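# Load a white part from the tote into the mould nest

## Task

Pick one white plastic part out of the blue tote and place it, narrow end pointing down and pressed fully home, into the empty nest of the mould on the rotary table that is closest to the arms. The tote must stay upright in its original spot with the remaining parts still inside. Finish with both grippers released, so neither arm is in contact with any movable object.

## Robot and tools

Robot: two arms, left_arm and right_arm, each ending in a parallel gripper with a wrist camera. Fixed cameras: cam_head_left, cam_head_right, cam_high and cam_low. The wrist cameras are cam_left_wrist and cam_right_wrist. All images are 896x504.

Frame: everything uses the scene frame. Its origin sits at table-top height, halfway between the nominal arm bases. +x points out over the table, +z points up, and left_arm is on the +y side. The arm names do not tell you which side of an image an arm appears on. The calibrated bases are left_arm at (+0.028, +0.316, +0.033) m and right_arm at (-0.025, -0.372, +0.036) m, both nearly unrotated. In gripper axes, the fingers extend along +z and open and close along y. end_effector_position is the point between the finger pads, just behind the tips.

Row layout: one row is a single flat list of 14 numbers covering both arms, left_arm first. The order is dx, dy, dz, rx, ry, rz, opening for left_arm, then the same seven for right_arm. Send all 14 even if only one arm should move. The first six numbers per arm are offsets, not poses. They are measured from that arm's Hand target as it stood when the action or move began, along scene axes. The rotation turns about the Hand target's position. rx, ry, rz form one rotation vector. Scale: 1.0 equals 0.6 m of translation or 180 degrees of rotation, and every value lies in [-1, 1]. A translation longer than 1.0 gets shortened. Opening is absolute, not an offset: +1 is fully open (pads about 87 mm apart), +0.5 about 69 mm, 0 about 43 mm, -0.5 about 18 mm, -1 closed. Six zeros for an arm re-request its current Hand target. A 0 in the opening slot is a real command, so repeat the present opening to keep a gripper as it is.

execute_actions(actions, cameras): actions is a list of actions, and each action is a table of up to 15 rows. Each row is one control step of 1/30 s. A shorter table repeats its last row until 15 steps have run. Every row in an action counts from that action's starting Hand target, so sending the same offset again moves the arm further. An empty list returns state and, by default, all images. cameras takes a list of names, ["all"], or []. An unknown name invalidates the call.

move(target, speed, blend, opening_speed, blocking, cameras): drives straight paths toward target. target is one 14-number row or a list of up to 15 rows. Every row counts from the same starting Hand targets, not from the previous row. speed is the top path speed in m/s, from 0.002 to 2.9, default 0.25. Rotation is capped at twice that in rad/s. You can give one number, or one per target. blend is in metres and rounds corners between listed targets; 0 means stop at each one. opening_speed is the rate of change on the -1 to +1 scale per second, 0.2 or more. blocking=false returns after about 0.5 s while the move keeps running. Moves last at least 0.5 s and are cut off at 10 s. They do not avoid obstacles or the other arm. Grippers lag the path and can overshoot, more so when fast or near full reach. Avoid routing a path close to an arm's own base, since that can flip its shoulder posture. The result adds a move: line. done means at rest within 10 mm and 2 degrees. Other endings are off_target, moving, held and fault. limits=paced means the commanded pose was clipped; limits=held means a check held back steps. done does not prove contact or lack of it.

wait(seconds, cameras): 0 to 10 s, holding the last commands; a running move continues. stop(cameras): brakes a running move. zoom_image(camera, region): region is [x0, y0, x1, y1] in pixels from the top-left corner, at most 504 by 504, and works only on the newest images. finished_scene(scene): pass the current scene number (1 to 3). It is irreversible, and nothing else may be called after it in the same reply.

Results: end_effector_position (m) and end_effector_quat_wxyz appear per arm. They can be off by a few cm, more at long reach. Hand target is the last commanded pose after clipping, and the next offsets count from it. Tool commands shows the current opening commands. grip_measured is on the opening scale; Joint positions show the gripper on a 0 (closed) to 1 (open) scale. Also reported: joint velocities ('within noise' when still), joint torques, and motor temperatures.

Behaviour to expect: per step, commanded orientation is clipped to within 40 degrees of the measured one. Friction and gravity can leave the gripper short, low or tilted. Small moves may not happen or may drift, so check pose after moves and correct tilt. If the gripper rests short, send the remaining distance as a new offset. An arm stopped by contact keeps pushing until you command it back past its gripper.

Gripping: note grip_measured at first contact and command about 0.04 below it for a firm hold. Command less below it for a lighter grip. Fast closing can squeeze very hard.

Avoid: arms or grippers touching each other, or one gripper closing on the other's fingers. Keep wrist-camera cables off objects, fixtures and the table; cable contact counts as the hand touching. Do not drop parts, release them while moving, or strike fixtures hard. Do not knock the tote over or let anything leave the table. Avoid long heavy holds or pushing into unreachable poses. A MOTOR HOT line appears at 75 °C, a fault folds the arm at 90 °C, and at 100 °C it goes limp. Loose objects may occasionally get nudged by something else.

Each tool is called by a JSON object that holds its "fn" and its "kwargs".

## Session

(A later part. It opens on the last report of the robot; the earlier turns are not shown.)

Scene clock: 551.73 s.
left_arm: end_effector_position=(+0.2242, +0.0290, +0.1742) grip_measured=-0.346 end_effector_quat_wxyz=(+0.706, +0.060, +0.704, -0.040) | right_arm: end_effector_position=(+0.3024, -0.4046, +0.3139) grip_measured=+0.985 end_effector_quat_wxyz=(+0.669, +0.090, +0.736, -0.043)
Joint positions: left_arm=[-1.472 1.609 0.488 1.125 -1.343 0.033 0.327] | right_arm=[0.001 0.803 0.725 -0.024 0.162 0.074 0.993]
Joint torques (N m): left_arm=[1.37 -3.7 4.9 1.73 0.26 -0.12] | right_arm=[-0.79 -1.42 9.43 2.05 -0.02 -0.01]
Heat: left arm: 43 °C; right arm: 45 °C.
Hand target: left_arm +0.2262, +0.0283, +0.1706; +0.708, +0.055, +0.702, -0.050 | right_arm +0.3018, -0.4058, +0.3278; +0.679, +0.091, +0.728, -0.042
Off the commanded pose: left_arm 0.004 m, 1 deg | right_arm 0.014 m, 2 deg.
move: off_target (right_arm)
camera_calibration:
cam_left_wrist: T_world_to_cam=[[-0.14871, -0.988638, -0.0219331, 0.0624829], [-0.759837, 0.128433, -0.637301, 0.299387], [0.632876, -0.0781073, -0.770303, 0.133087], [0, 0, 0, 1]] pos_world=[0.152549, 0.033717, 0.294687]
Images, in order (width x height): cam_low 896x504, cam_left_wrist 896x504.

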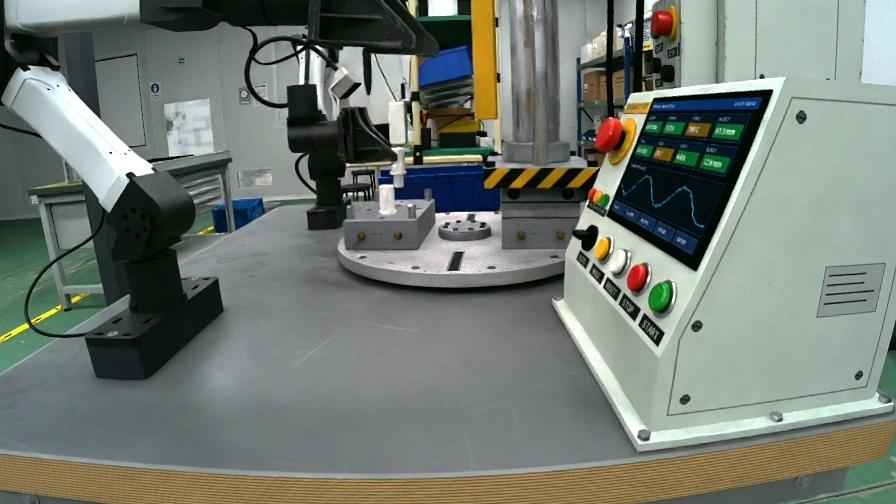

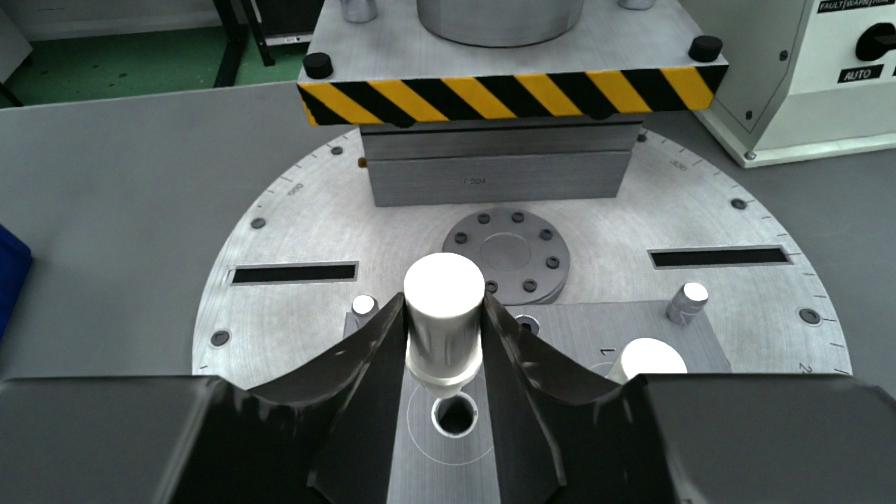

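{"fn": "zoom_image", "kwargs": {"camera": "cam_low", "region": [385, 175, 425, 215]}}

{"fn": "zoom_image", "kwargs": {"camera": "cam_left_wrist", "region": [385, 325, 505, 454]}}

Scaled by 12.600 from the camera's 896x504 image, which has a finer 1280x720 frame.

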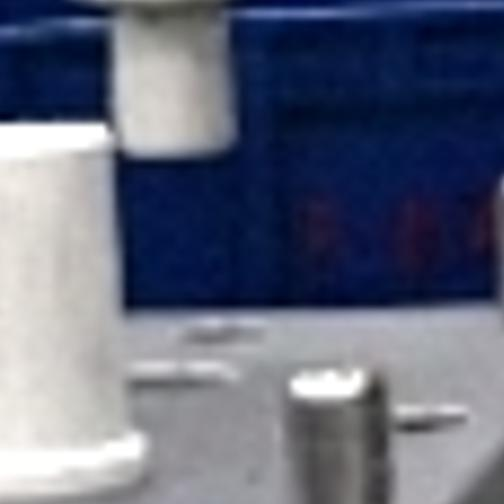

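Scaled by 3.907 from the camera's 896x504 image, which has a finer 1280x720 frame.

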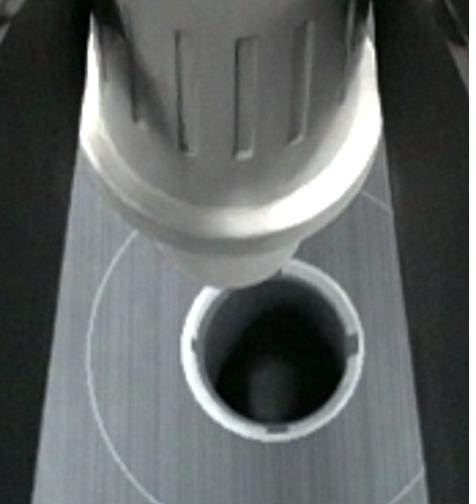

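{"fn": "move", "kwargs": {"target": [-0.0100, -0.0030, 0.0, -0.0068, 0.00102, 0, -0.45, 0,0,0,0,0,0,1], "speed": 0.04, "cameras": ["cam_left_wrist", "cam_low"]}}

{"fn": "zoom_image", "kwargs": {"camera": "cam_left_wrist", "region": [385, 325, 505, 454]}}

{"fn": "zoom_image", "kwargs": {"camera": "cam_low", "region": [380, 135, 430, 215]}}

Scene clock: 668.17 s.
left_arm: end_effector_position=(+0.2226, +0.0274, +0.1743) grip_measured=-0.346 end_effector_quat_wxyz=(+0.706, +0.057, +0.704, -0.047) | right_arm: end_effector_position=(+0.3024, -0.4046, +0.3139) grip_measured=+0.985 end_effector_quat_wxyz=(+0.669, +0.090, +0.736, -0.043)
Joint positions: left_arm=[-1.478 1.609 0.488 1.126 -1.343 0.018 0.327] | right_arm=[0.001 0.803 0.725 -0.024 0.162 0.074 0.993]
Joint torques (N m): left_arm=[0.03 -3.55 5.03 1.74 0.02 -0.19] | right_arm=[-0.99 -1.51 9.29 2.03 -0.01 -0.01]
Motor temperatures (°C): left_arm=[29 33 41 35 27 29 30] | right_arm=[29 34 45 45 27 28 31]
Heat: left arm: 41 °C; right arm: 45 °C.
Hand target: left_arm +0.2202, +0.0265, +0.1706; +0.707, +0.047, +0.703, -0.058 | right_arm +0.3018, -0.4058, +0.3278; +0.679, +0.091, +0.728, -0.042
Off the commanded pose: left_arm 0.004 m, 2 deg | right_arm 0.014 m, 2 deg.
move: off_target (right_arm)
camera_calibration:
cam_left_wrist: T_world_to_cam=[[-0.154109, -0.988031, -0.00670155, 0.0591103], [-0.760473, 0.12294, -0.637626, 0.298832], [0.630818, -0.0931677, -0.770317, 0.134946], [0, 0, 0, 1]] pos_world=[0.151237, 0.0342368, 0.294891]
Images, in order (width x height): cam_low 896x504, cam_left_wrist 896x504.

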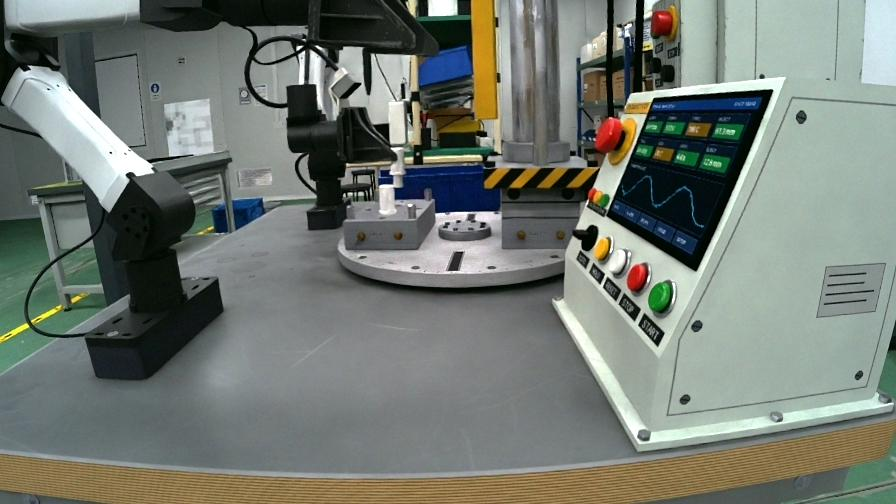

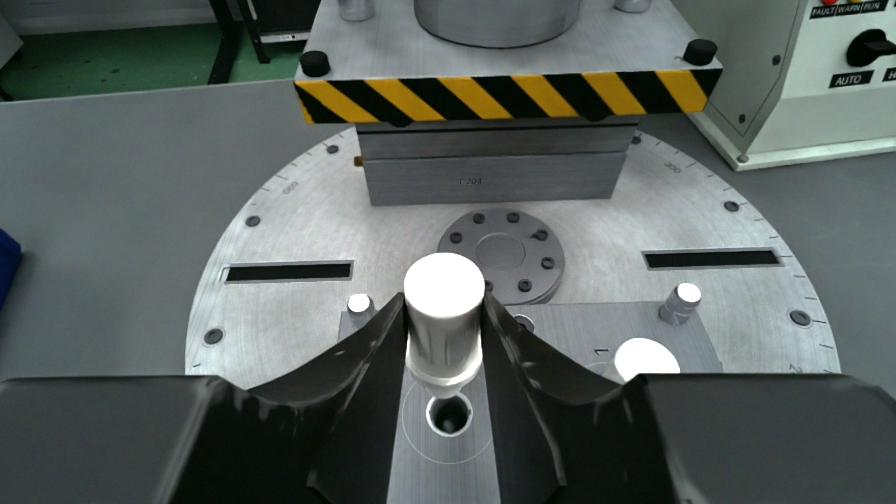

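Scaled by 3.907 from the camera's 896x504 image, which has a finer 1280x720 frame.

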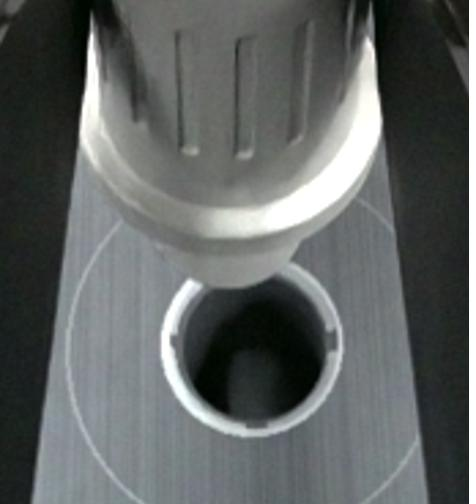

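Scaled by 6.300 from the camera's 896x504 image, which has a finer 1280x720 frame.

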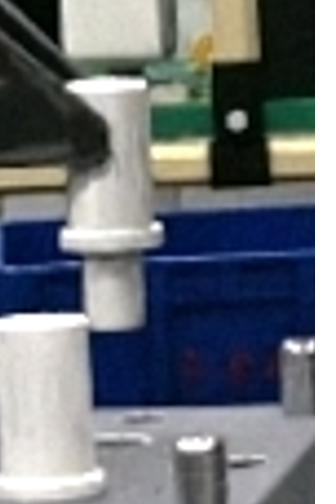

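{"fn": "move", "kwargs": {"target": [-0.0050, -0.0020, -0.0210, -0.0025, 0.0004, 0, -0.45, 0,0,0,0,0,0,1], "speed": 0.04, "cameras": ["cam_left_wrist", "cam_low"]}}

{"fn": "zoom_image", "kwargs": {"camera": "cam_left_wrist", "region": [385, 325, 505, 454]}}

{"fn": "zoom_image", "kwargs": {"camera": "cam_low", "region": [380, 140, 430, 220]}}

Scene clock: 713.23 s.
left_arm: end_effector_position=(+0.2194, +0.0250, +0.1604) grip_measured=-0.346 end_effector_quat_wxyz=(+0.704, +0.055, +0.706, -0.051) | right_arm: end_effector_position=(+0.3024, -0.4046, +0.3139) grip_measured=+0.985 end_effector_quat_wxyz=(+0.669, +0.090, +0.736, -0.043)
Joint positions: left_arm=[-1.489 1.666 0.475 1.176 -1.35 -0.009 0.327] | right_arm=[0.001 0.803 0.725 -0.024 0.162 0.074 0.993]
Joint torques (N m): left_arm=[0.05 -3.85 4.6 1.82 -0.03 -0.1] | right_arm=[-0.95 -1.47 9.43 2.04 0.02 -0.03]
Heat: left arm: 41 °C; right arm: 47 °C.
Hand target: left_arm +0.2171, +0.0254, +0.1580; +0.707, +0.044, +0.703, -0.060 | right_arm +0.3018, -0.4058, +0.3278; +0.679, +0.091, +0.728, -0.042
Off the commanded pose: left_arm 0.003 m, 2 deg | right_arm 0.014 m, 2 deg.
move: off_target (right_arm)
camera_calibration:
cam_left_wrist: T_world_to_cam=[[-0.157839, -0.987464, 0.00147884, 0.0557345], [-0.763514, 0.121092, -0.634337, 0.287959], [0.626205, -0.101252, -0.773056, 0.127665], [0, 0, 0, 1]] pos_world=[0.148713, 0.0330926, 0.281273]
Images, in order (width x height): cam_low 896x504, cam_left_wrist 896x504.

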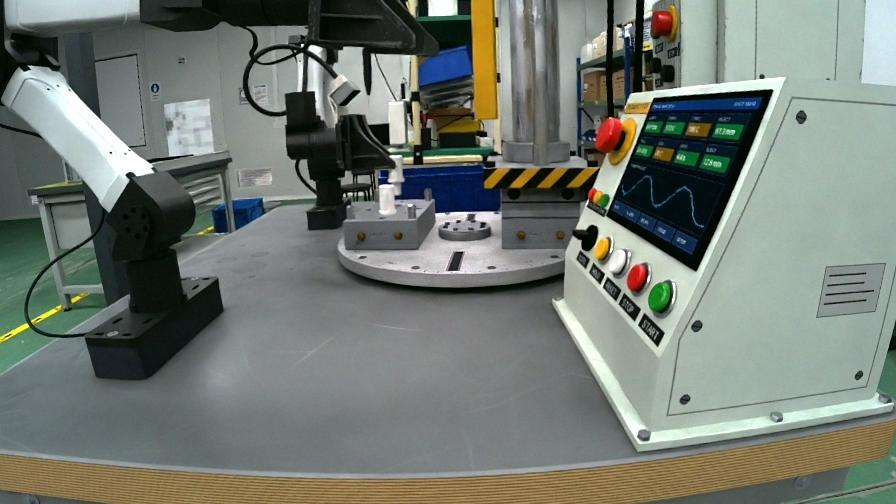

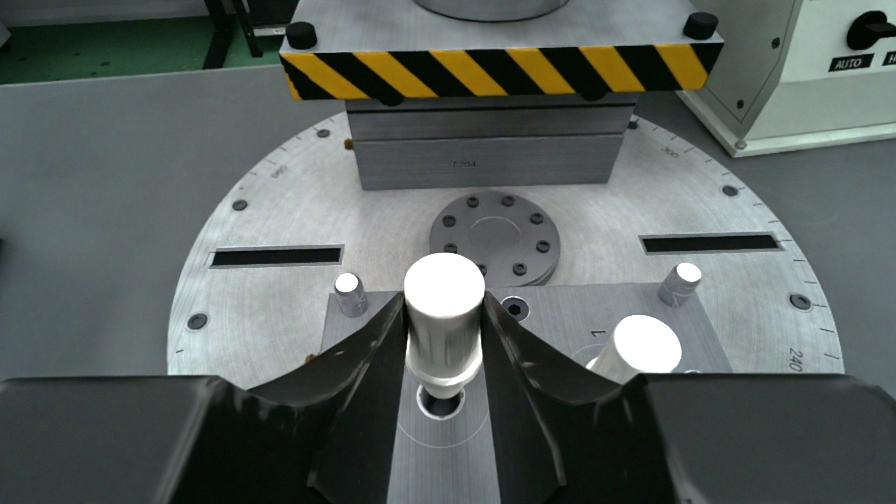

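Scaled by 3.907 from the camera's 896x504 image, which has a finer 1280x720 frame.

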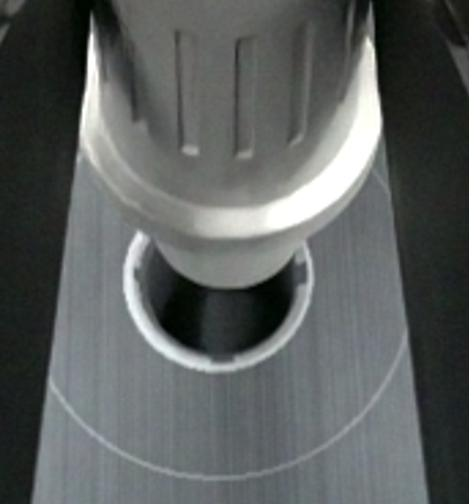

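Scaled by 6.300 from the camera's 896x504 image, which has a finer 1280x720 frame.

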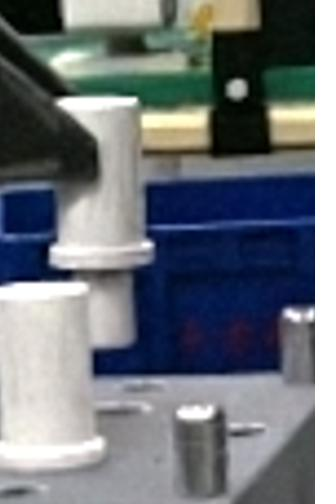

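{"fn": "zoom_image", "kwargs": {"camera": "cam_low", "region": [388, 186, 412, 210]}}

{"fn": "zoom_image", "kwargs": {"camera": "cam_low", "region": [380, 150, 412, 182]}}

{"fn": "zoom_image", "kwargs": {"camera": "cam_left_wrist", "region": [395, 340, 495, 440]}}

Scaled by 21.000 from the camera's 896x504 image, which has a finer 1280x720 frame.

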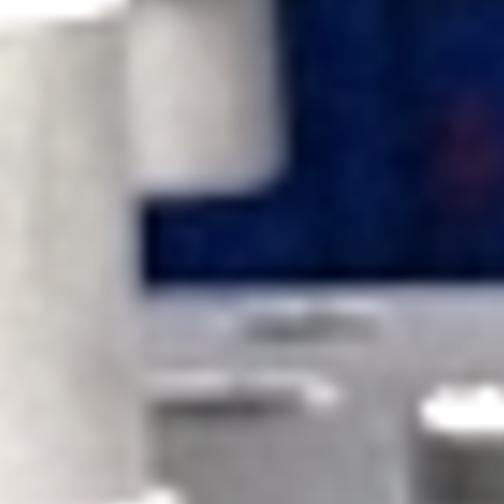

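Scaled by 15.750 from the camera's 896x504 image, which has a finer 1280x720 frame.

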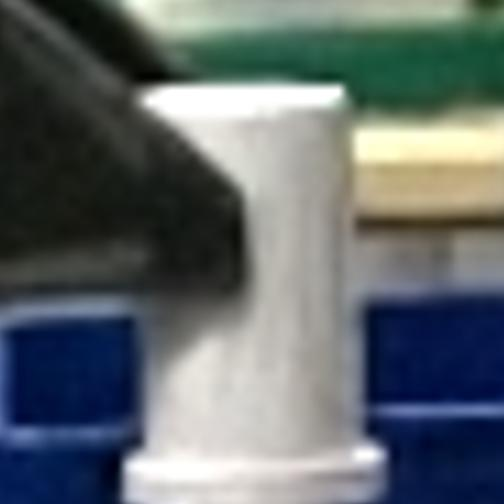

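Scaled by 5.040 from the camera's 896x504 image, which has a finer 1280x720 frame.

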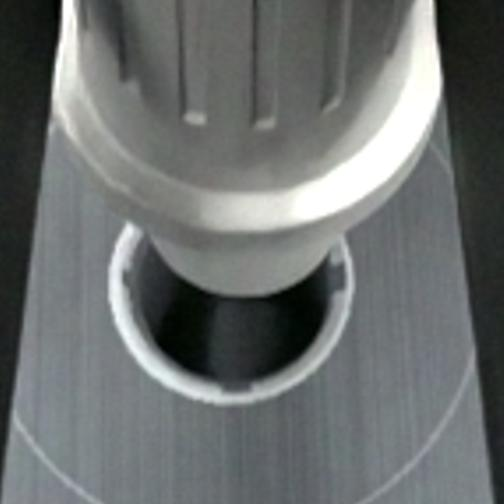

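{"fn": "move", "kwargs": {"target": [0.0072, 0.0050, -0.0183, 0, 0, 0, -0.45, 0,0,0,0,0,0,1], "speed": 0.04, "cameras": ["cam_left_wrist", "cam_low"]}}

{"fn": "zoom_image", "kwargs": {"camera": "cam_left_wrist", "region": [395, 340, 495, 440]}}

{"fn": "zoom_image", "kwargs": {"camera": "cam_low", "region": [388, 186, 412, 210]}}

{"fn": "zoom_image", "kwargs": {"camera": "cam_low", "region": [380, 140, 430, 220]}}

Scene clock: 774.73 s.
left_arm: end_effector_position=(+0.2191, +0.0278, +0.1480) grip_measured=-0.346 end_effector_quat_wxyz=(+0.703, +0.058, +0.707, -0.048) | right_arm: end_effector_position=(+0.3024, -0.4046, +0.3139) grip_measured=+0.985 end_effector_quat_wxyz=(+0.669, +0.090, +0.736, -0.043)
Joint positions: left_arm=[-1.489 1.708 0.454 1.22 -1.35 -0.019 0.327] | right_arm=[0.001 0.803 0.725 -0.024 0.162 0.074 0.993]
Joint torques (N m): left_arm=[1.4 -3.93 4.31 1.93 0.13 -0.07] | right_arm=[-0.84 -1.46 9.42 2.04 0.01 0]
Heat: left arm: 40 °C; right arm: 48 °C.
Hand target: left_arm +0.2215, +0.0283, +0.1470; +0.707, +0.044, +0.703, -0.060 | right_arm +0.3018, -0.4058, +0.3278; +0.679, +0.091, +0.728, -0.042
Off the commanded pose: left_arm 0.003 m, 2 deg | right_arm 0.014 m, 2 deg.
move: off_target (right_arm)
camera_calibration:
cam_left_wrist: T_world_to_cam=[[-0.157806, -0.987441, -0.0075575, 0.0598087], [-0.765321, 0.127138, -0.630967, 0.279292], [0.624004, -0.0937866, -0.775773, 0.119204], [0, 0, 0, 1]] pos_world=[0.148803, 0.0347287, 0.269152]
Images, in order (width x height): cam_low 896x504, cam_left_wrist 896x504.

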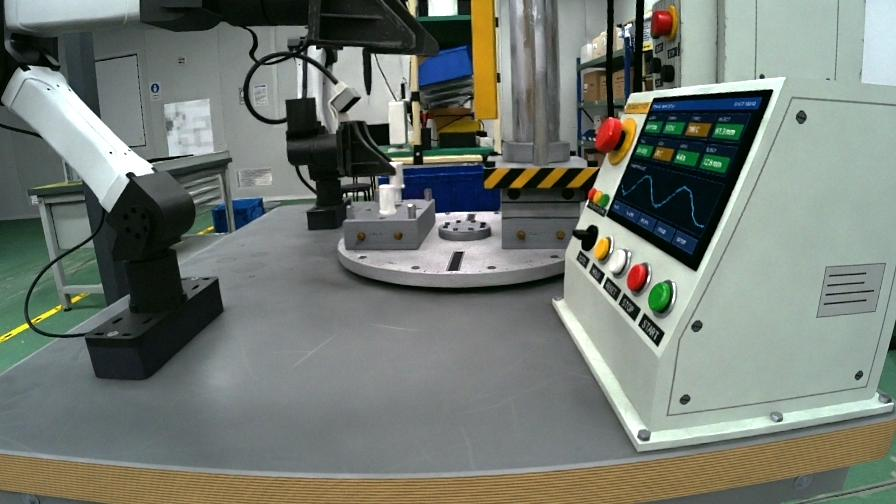

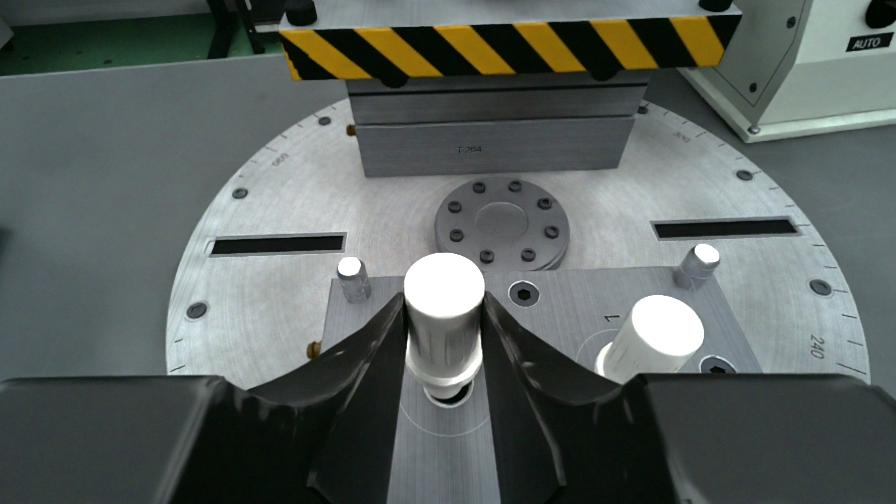

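Scaled by 5.040 from the camera's 896x504 image, which has a finer 1280x720 frame.

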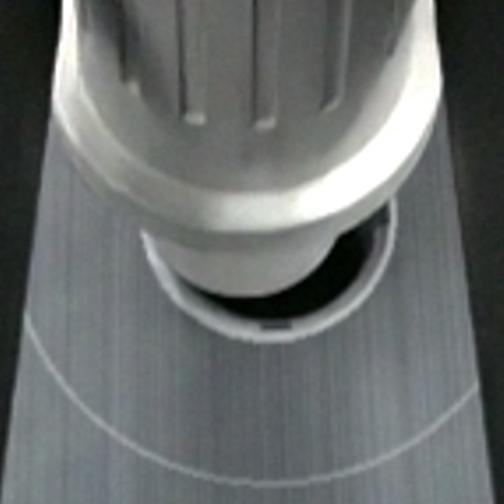

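Scaled by 21.000 from the camera's 896x504 image, which has a finer 1280x720 frame.

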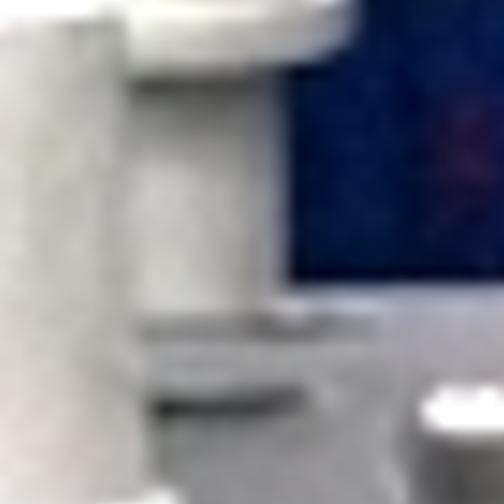

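Scaled by 6.300 from the camera's 896x504 image, which has a finer 1280x720 frame.

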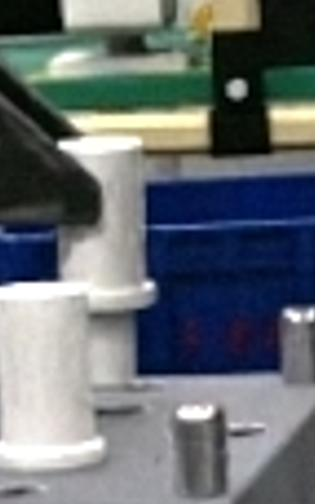

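{"fn": "move", "kwargs": {"target": [0.0034, -0.0036, 0.0, -0.0028, 0.0004, 0, -0.45, 0,0,0,0,0,0,1], "speed": 0.03, "cameras": ["cam_left_wrist", "cam_low"]}}

{"fn": "zoom_image", "kwargs": {"camera": "cam_left_wrist", "region": [395, 340, 495, 440]}}

{"fn": "zoom_image", "kwargs": {"camera": "cam_low", "region": [388, 186, 412, 210]}}

Scene clock: 798.77 s.
left_arm: end_effector_position=(+0.2213, +0.0289, +0.1463) grip_measured=-0.346 end_effector_quat_wxyz=(+0.703, +0.056, +0.708, -0.045) | right_arm: end_effector_position=(+0.3024, -0.4046, +0.3139) grip_measured=+0.985 end_effector_quat_wxyz=(+0.669, +0.090, +0.736, -0.043)
Joint positions: left_arm=[-1.482 1.716 0.454 1.227 -1.35 -0.02 0.327] | right_arm=[0.001 0.803 0.725 -0.024 0.162 0.074 0.993]
Joint torques (N m): left_arm=[1.36 -3.97 4.96 1.94 0.21 -0.1] | right_arm=[-1.01 -1.43 9.37 2.03 -0.02 -0.01]
Motor temperatures (°C): left_arm=[29 33 39 40 27 29 30] | right_arm=[29 33 48 45 27 28 31]
Heat: left arm: 40 °C; right arm: 48 °C.
Hand target: left_arm +0.2235, +0.0261, +0.1470; +0.707, +0.041, +0.703, -0.064 | right_arm +0.3018, -0.4058, +0.3278; +0.679, +0.091, +0.728, -0.042
Off the commanded pose: left_arm 0.004 m, 3 deg | right_arm 0.014 m, 2 deg.
move: off_target (left_arm, right_arm)
camera_calibration:
cam_left_wrist: T_world_to_cam=[[-0.150664, -0.988543, -0.00905623, 0.0598241], [-0.766336, 0.122575, -0.630638, 0.280075], [0.624523, -0.0880746, -0.776024, 0.116468], [0, 0, 0, 1]] pos_world=[0.150908, 0.0350664, 0.26755]
Images, in order (width x height): cam_low 896x504, cam_left_wrist 896x504.

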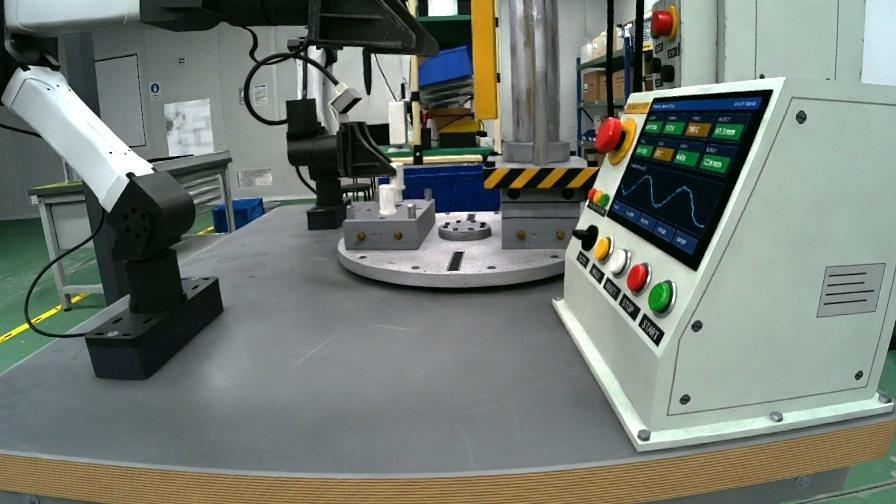

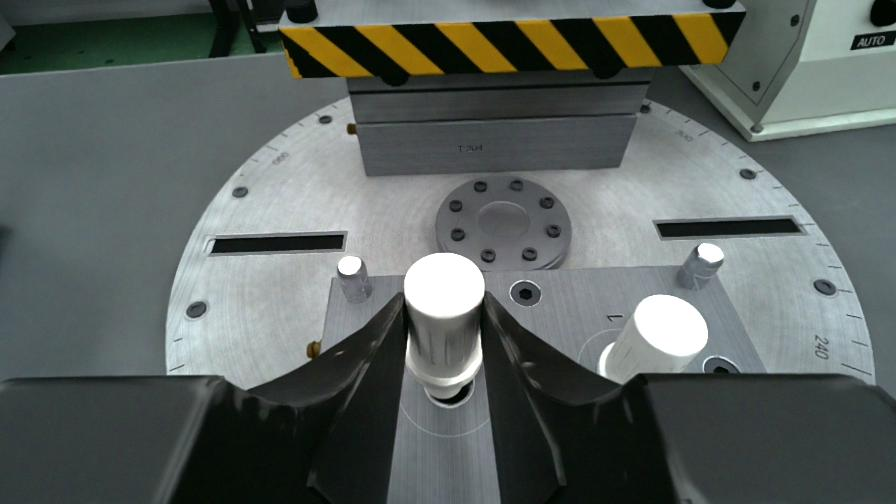

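Scaled by 5.040 from the camera's 896x504 image, which has a finer 1280x720 frame.

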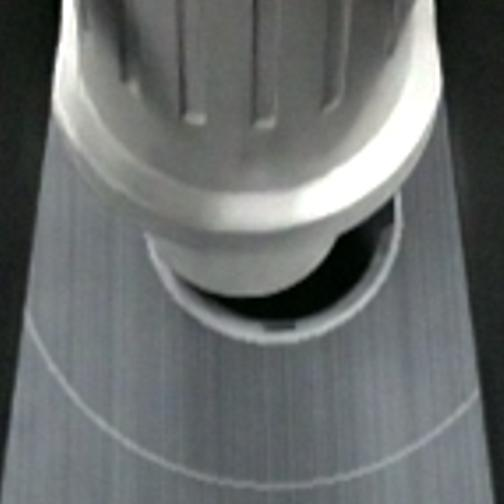

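Scaled by 21.000 from the camera's 896x504 image, which has a finer 1280x720 frame.

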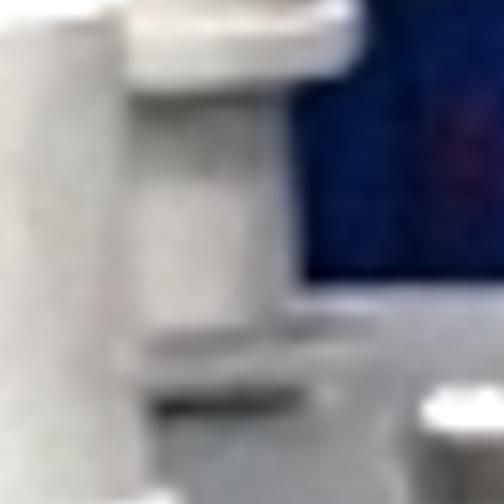

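{"fn": "move", "kwargs": {"target": [0.0, -0.0030, 0.0012, -0.0022, 0.0003, 0, -0.45, 0,0,0,0,0,0,1], "speed": 0.03, "cameras": ["cam_left_wrist", "cam_low"]}}

{"fn": "zoom_image", "kwargs": {"camera": "cam_left_wrist", "region": [395, 340, 495, 440]}}

{"fn": "zoom_image", "kwargs": {"camera": "cam_low", "region": [388, 186, 412, 210]}}

Scene clock: 816.60 s.
left_arm: end_effector_position=(+0.2212, +0.0288, +0.1463) grip_measured=-0.346 end_effector_quat_wxyz=(+0.703, +0.056, +0.708, -0.046) | right_arm: end_effector_position=(+0.3024, -0.4046, +0.3139) grip_measured=+0.985 end_effector_quat_wxyz=(+0.669, +0.090, +0.736, -0.043)
Joint positions: left_arm=[-1.482 1.716 0.454 1.226 -1.35 -0.022 0.327] | right_arm=[0.001 0.803 0.725 -0.024 0.162 0.074 0.993]
Joint torques (N m): left_arm=[1.36 -3.77 5.55 1.93 0.2 -0.12] | right_arm=[-1.03 -1.46 9.42 2.06 0.02 -0.03]
Heat: left arm: 40 °C; right arm: 49 °C.
Hand target: left_arm +0.2235, +0.0243, +0.1477; +0.707, +0.039, +0.703, -0.066 | right_arm +0.3018, -0.4058, +0.3278; +0.679, +0.091, +0.728, -0.042
Off the commanded pose: left_arm 0.005 m, 3 deg | right_arm 0.014 m, 2 deg.
move: off_target (left_arm, right_arm)
camera_calibration:
cam_left_wrist: T_world_to_cam=[[-0.150614, -0.988567, -0.00718016, 0.0595063], [-0.766587, 0.121374, -0.630565, 0.280111], [0.624227, -0.0894679, -0.776103, 0.116601], [0, 0, 0, 1]] pos_world=[0.150907, 0.0352597, 0.267549]
Images, in order (width x height): cam_low 896x504, cam_left_wrist 896x504.

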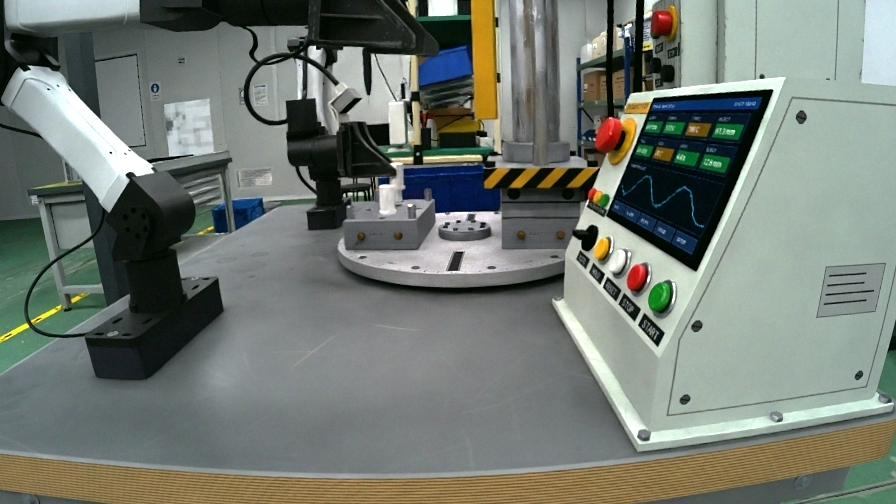

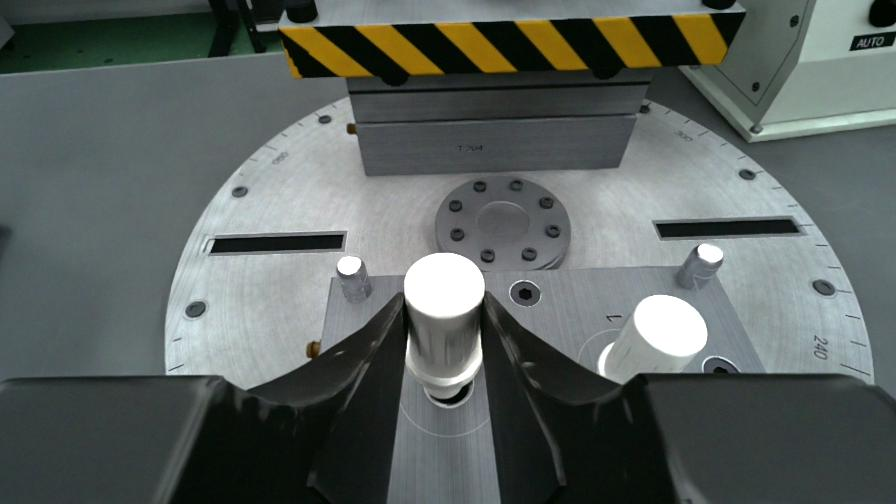

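Scaled by 5.040 from the camera's 896x504 image, which has a finer 1280x720 frame.

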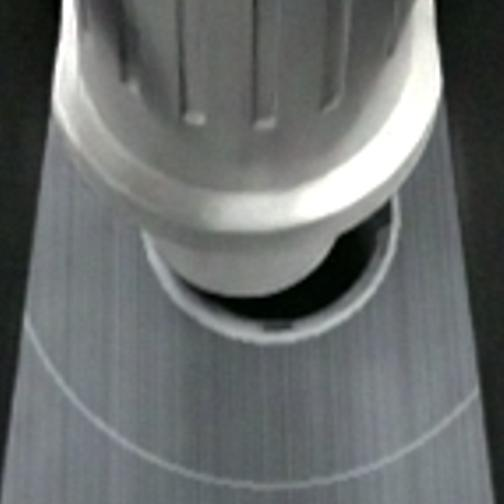

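Scaled by 21.000 from the camera's 896x504 image, which has a finer 1280x720 frame.

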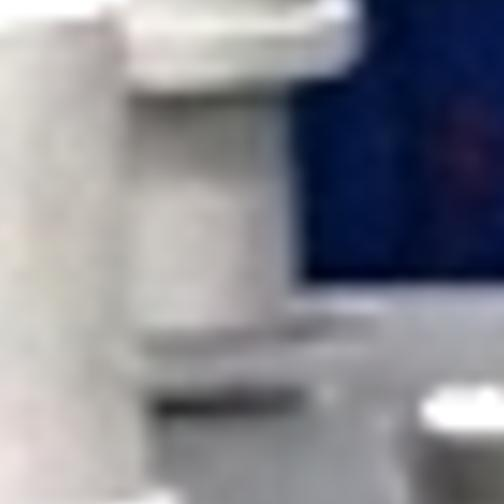

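{"fn": "move", "kwargs": {"target": [[0.0008, 0.0050, 0.0217, 0, 0, 0, -0.45, 0,0,0,0,0,0,1],[0.0008, 0.0050, -0.0028, 0, 0, 0, -0.45, 0,0,0,0,0,0,1]], "speed": 0.04, "cameras": ["cam_left_wrist", "cam_low"]}}

{"fn": "zoom_image", "kwargs": {"camera": "cam_left_wrist", "region": [395, 340, 495, 440]}}

{"fn": "zoom_image", "kwargs": {"camera": "cam_low", "region": [388, 186, 412, 210]}}

Scene clock: 836.87 s.
left_arm: end_effector_position=(+0.2212, +0.0286, +0.1465) grip_measured=-0.346 end_effector_quat_wxyz=(+0.703, +0.056, +0.708, -0.046) | right_arm: end_effector_position=(+0.3024, -0.4046, +0.3139) grip_measured=+0.985 end_effector_quat_wxyz=(+0.669, +0.090, +0.736, -0.043)
Joint positions: left_arm=[-1.482 1.716 0.454 1.227 -1.349 -0.022 0.327] | right_arm=[0.001 0.803 0.725 -0.024 0.162 0.074 0.993]
Joint torques (N m): left_arm=[1.59 -4 4.34 1.94 0.21 -0.17] | right_arm=[-0.96 -1.46 9.33 2.06 0 -0.02]
Heat: left arm: 41 °C; right arm: 49 °C.
Hand target: left_arm +0.2240, +0.0273, +0.1460; +0.707, +0.039, +0.703, -0.066 | right_arm +0.3018, -0.4058, +0.3278; +0.679, +0.091, +0.728, -0.042
Off the commanded pose: left_arm 0.003 m, 3 deg | right_arm 0.014 m, 2 deg.
move: off_target (left_arm, right_arm)
camera_calibration:
cam_left_wrist: T_world_to_cam=[[-0.151767, -0.988398, -0.00608907, 0.0593743], [-0.766356, 0.121559, -0.63081, 0.280263], [0.624231, -0.0910697, -0.775913, 0.116761], [0, 0, 0, 1]] pos_world=[0.150906, 0.0352503, 0.267751]
Images, in order (width x height): cam_low 896x504, cam_left_wrist 896x504.

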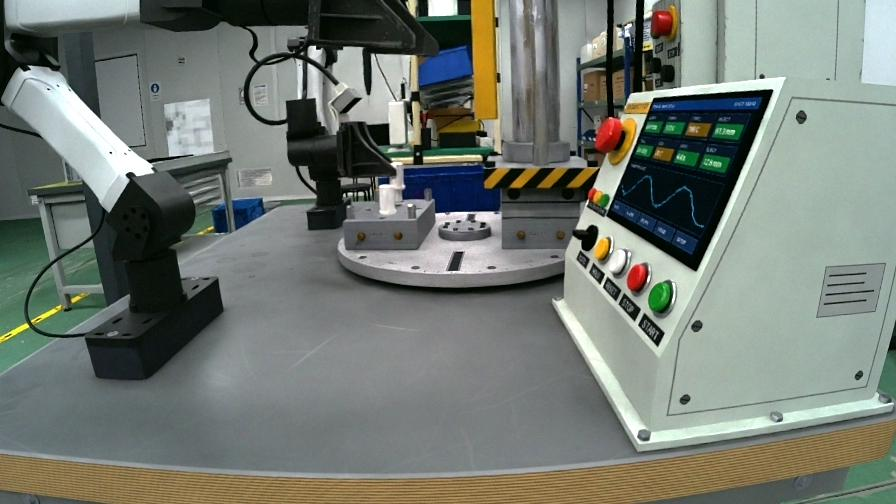

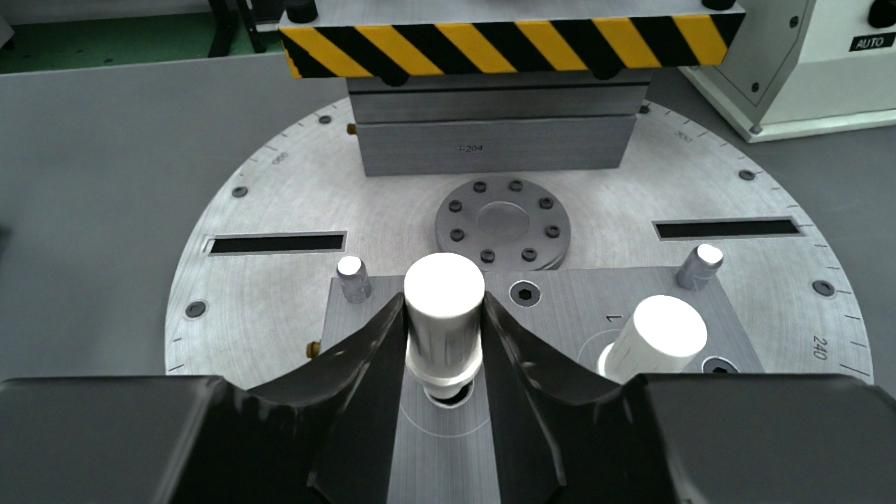

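Scaled by 5.040 from the camera's 896x504 image, which has a finer 1280x720 frame.

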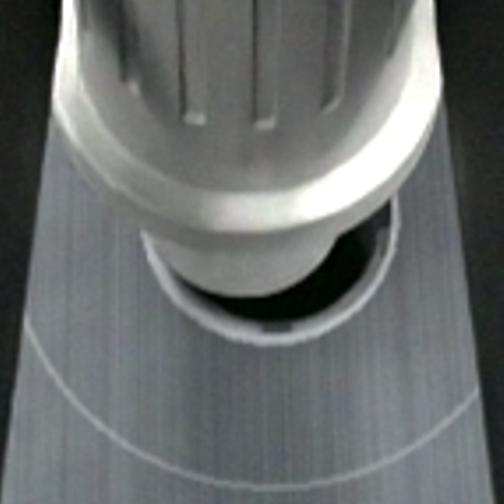

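Scaled by 21.000 from the camera's 896x504 image, which has a finer 1280x720 frame.

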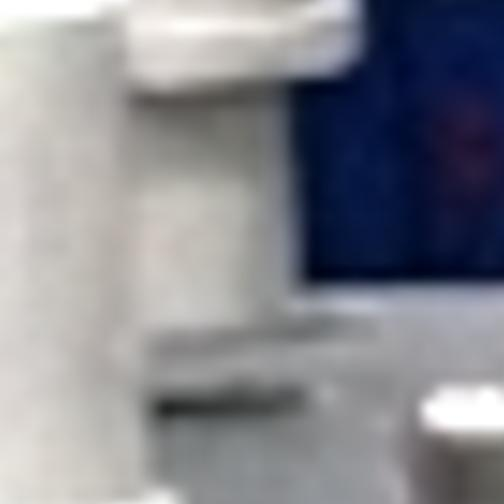

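{"fn": "move", "kwargs": {"target": [[0.0, -0.0010, 0.0450, 0, 0, 0, -0.45, 0,0,0,0,0,0,1],[0.0, -0.0010, 0.0, 0, 0, 0, -0.45, 0,0,0,0,0,0,1]], "speed": 0.05, "cameras": ["cam_left_wrist", "cam_low"]}}

{"fn": "zoom_image", "kwargs": {"camera": "cam_left_wrist", "region": [395, 340, 495, 440]}}

{"fn": "zoom_image", "kwargs": {"camera": "cam_low", "region": [388, 186, 412, 210]}}

Scene clock: 852.77 s.
left_arm: end_effector_position=(+0.2212, +0.0283, +0.1463) grip_measured=-0.346 end_effector_quat_wxyz=(+0.703, +0.054, +0.708, -0.048) | right_arm: end_effector_position=(+0.3024, -0.4046, +0.3139) grip_measured=+0.985 end_effector_quat_wxyz=(+0.669, +0.090, +0.736, -0.043)
Joint positions: left_arm=[-1.482 1.716 0.454 1.226 -1.349 -0.028 0.327] | right_arm=[0.001 0.803 0.725 -0.024 0.162 0.074 0.993]
Joint torques (N m): left_arm=[1.57 -3.95 4.56 1.94 0.21 -0.13] | right_arm=[-0.9 -1.58 9.33 2.04 -0.02 -0.01]
Heat: left arm: 41 °C; right arm: 49 °C.
Hand target: left_arm +0.2240, +0.0267, +0.1461; +0.707, +0.039, +0.703, -0.066 | right_arm +0.3018, -0.4058, +0.3278; +0.679, +0.091, +0.728, -0.042
Off the commanded pose: left_arm 0.003 m, 3 deg | right_arm 0.014 m, 2 deg.
move: off_target (left_arm, right_arm)
camera_calibration:
cam_left_wrist: T_world_to_cam=[[-0.15212, -0.988361, -0.00139918, 0.0584628], [-0.766959, 0.118936, -0.630578, 0.280298], [0.623405, -0.0948503, -0.776125, 0.116887], [0, 0, 0, 1]] pos_world=[0.151002, 0.0355316, 0.26755]
Images, in order (width x height): cam_low 896x504, cam_left_wrist 896x504.

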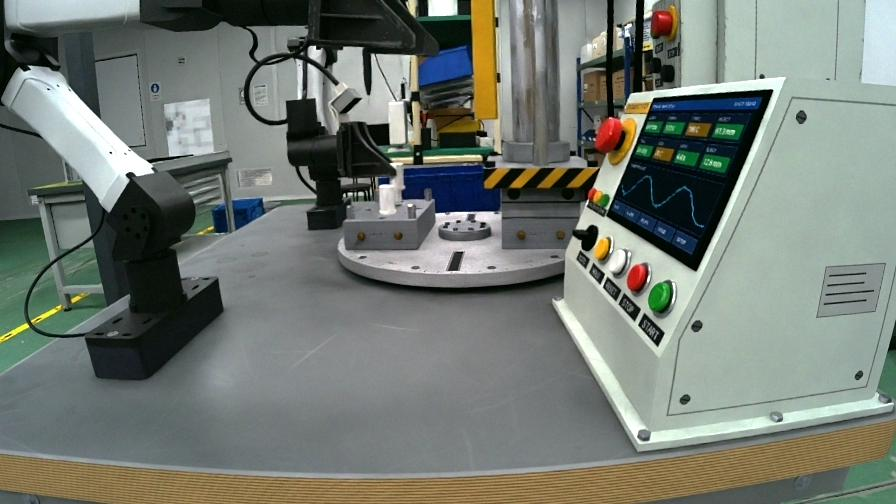

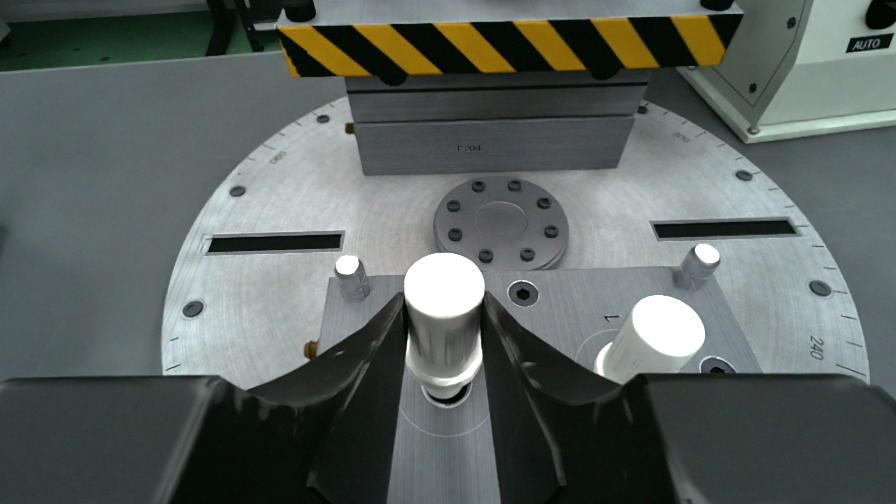

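Scaled by 5.040 from the camera's 896x504 image, which has a finer 1280x720 frame.

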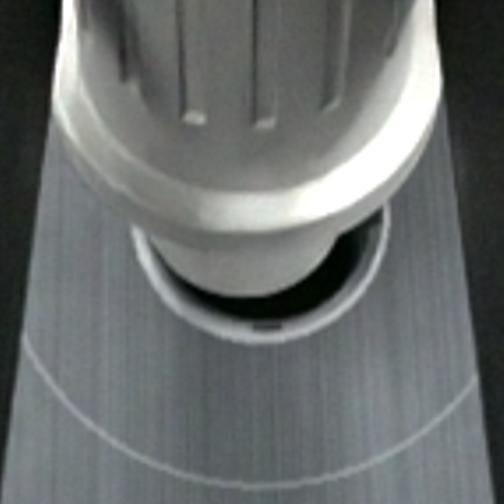

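Scaled by 21.000 from the camera's 896x504 image, which has a finer 1280x720 frame.

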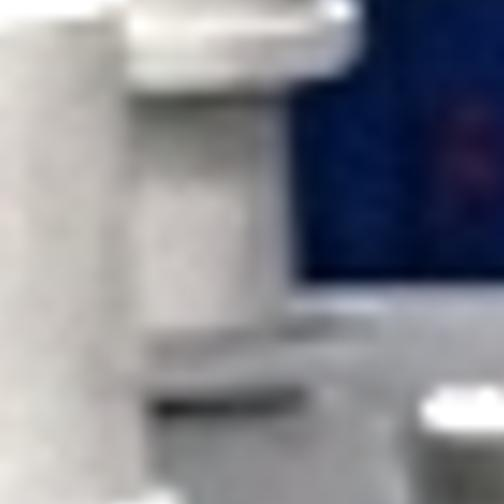

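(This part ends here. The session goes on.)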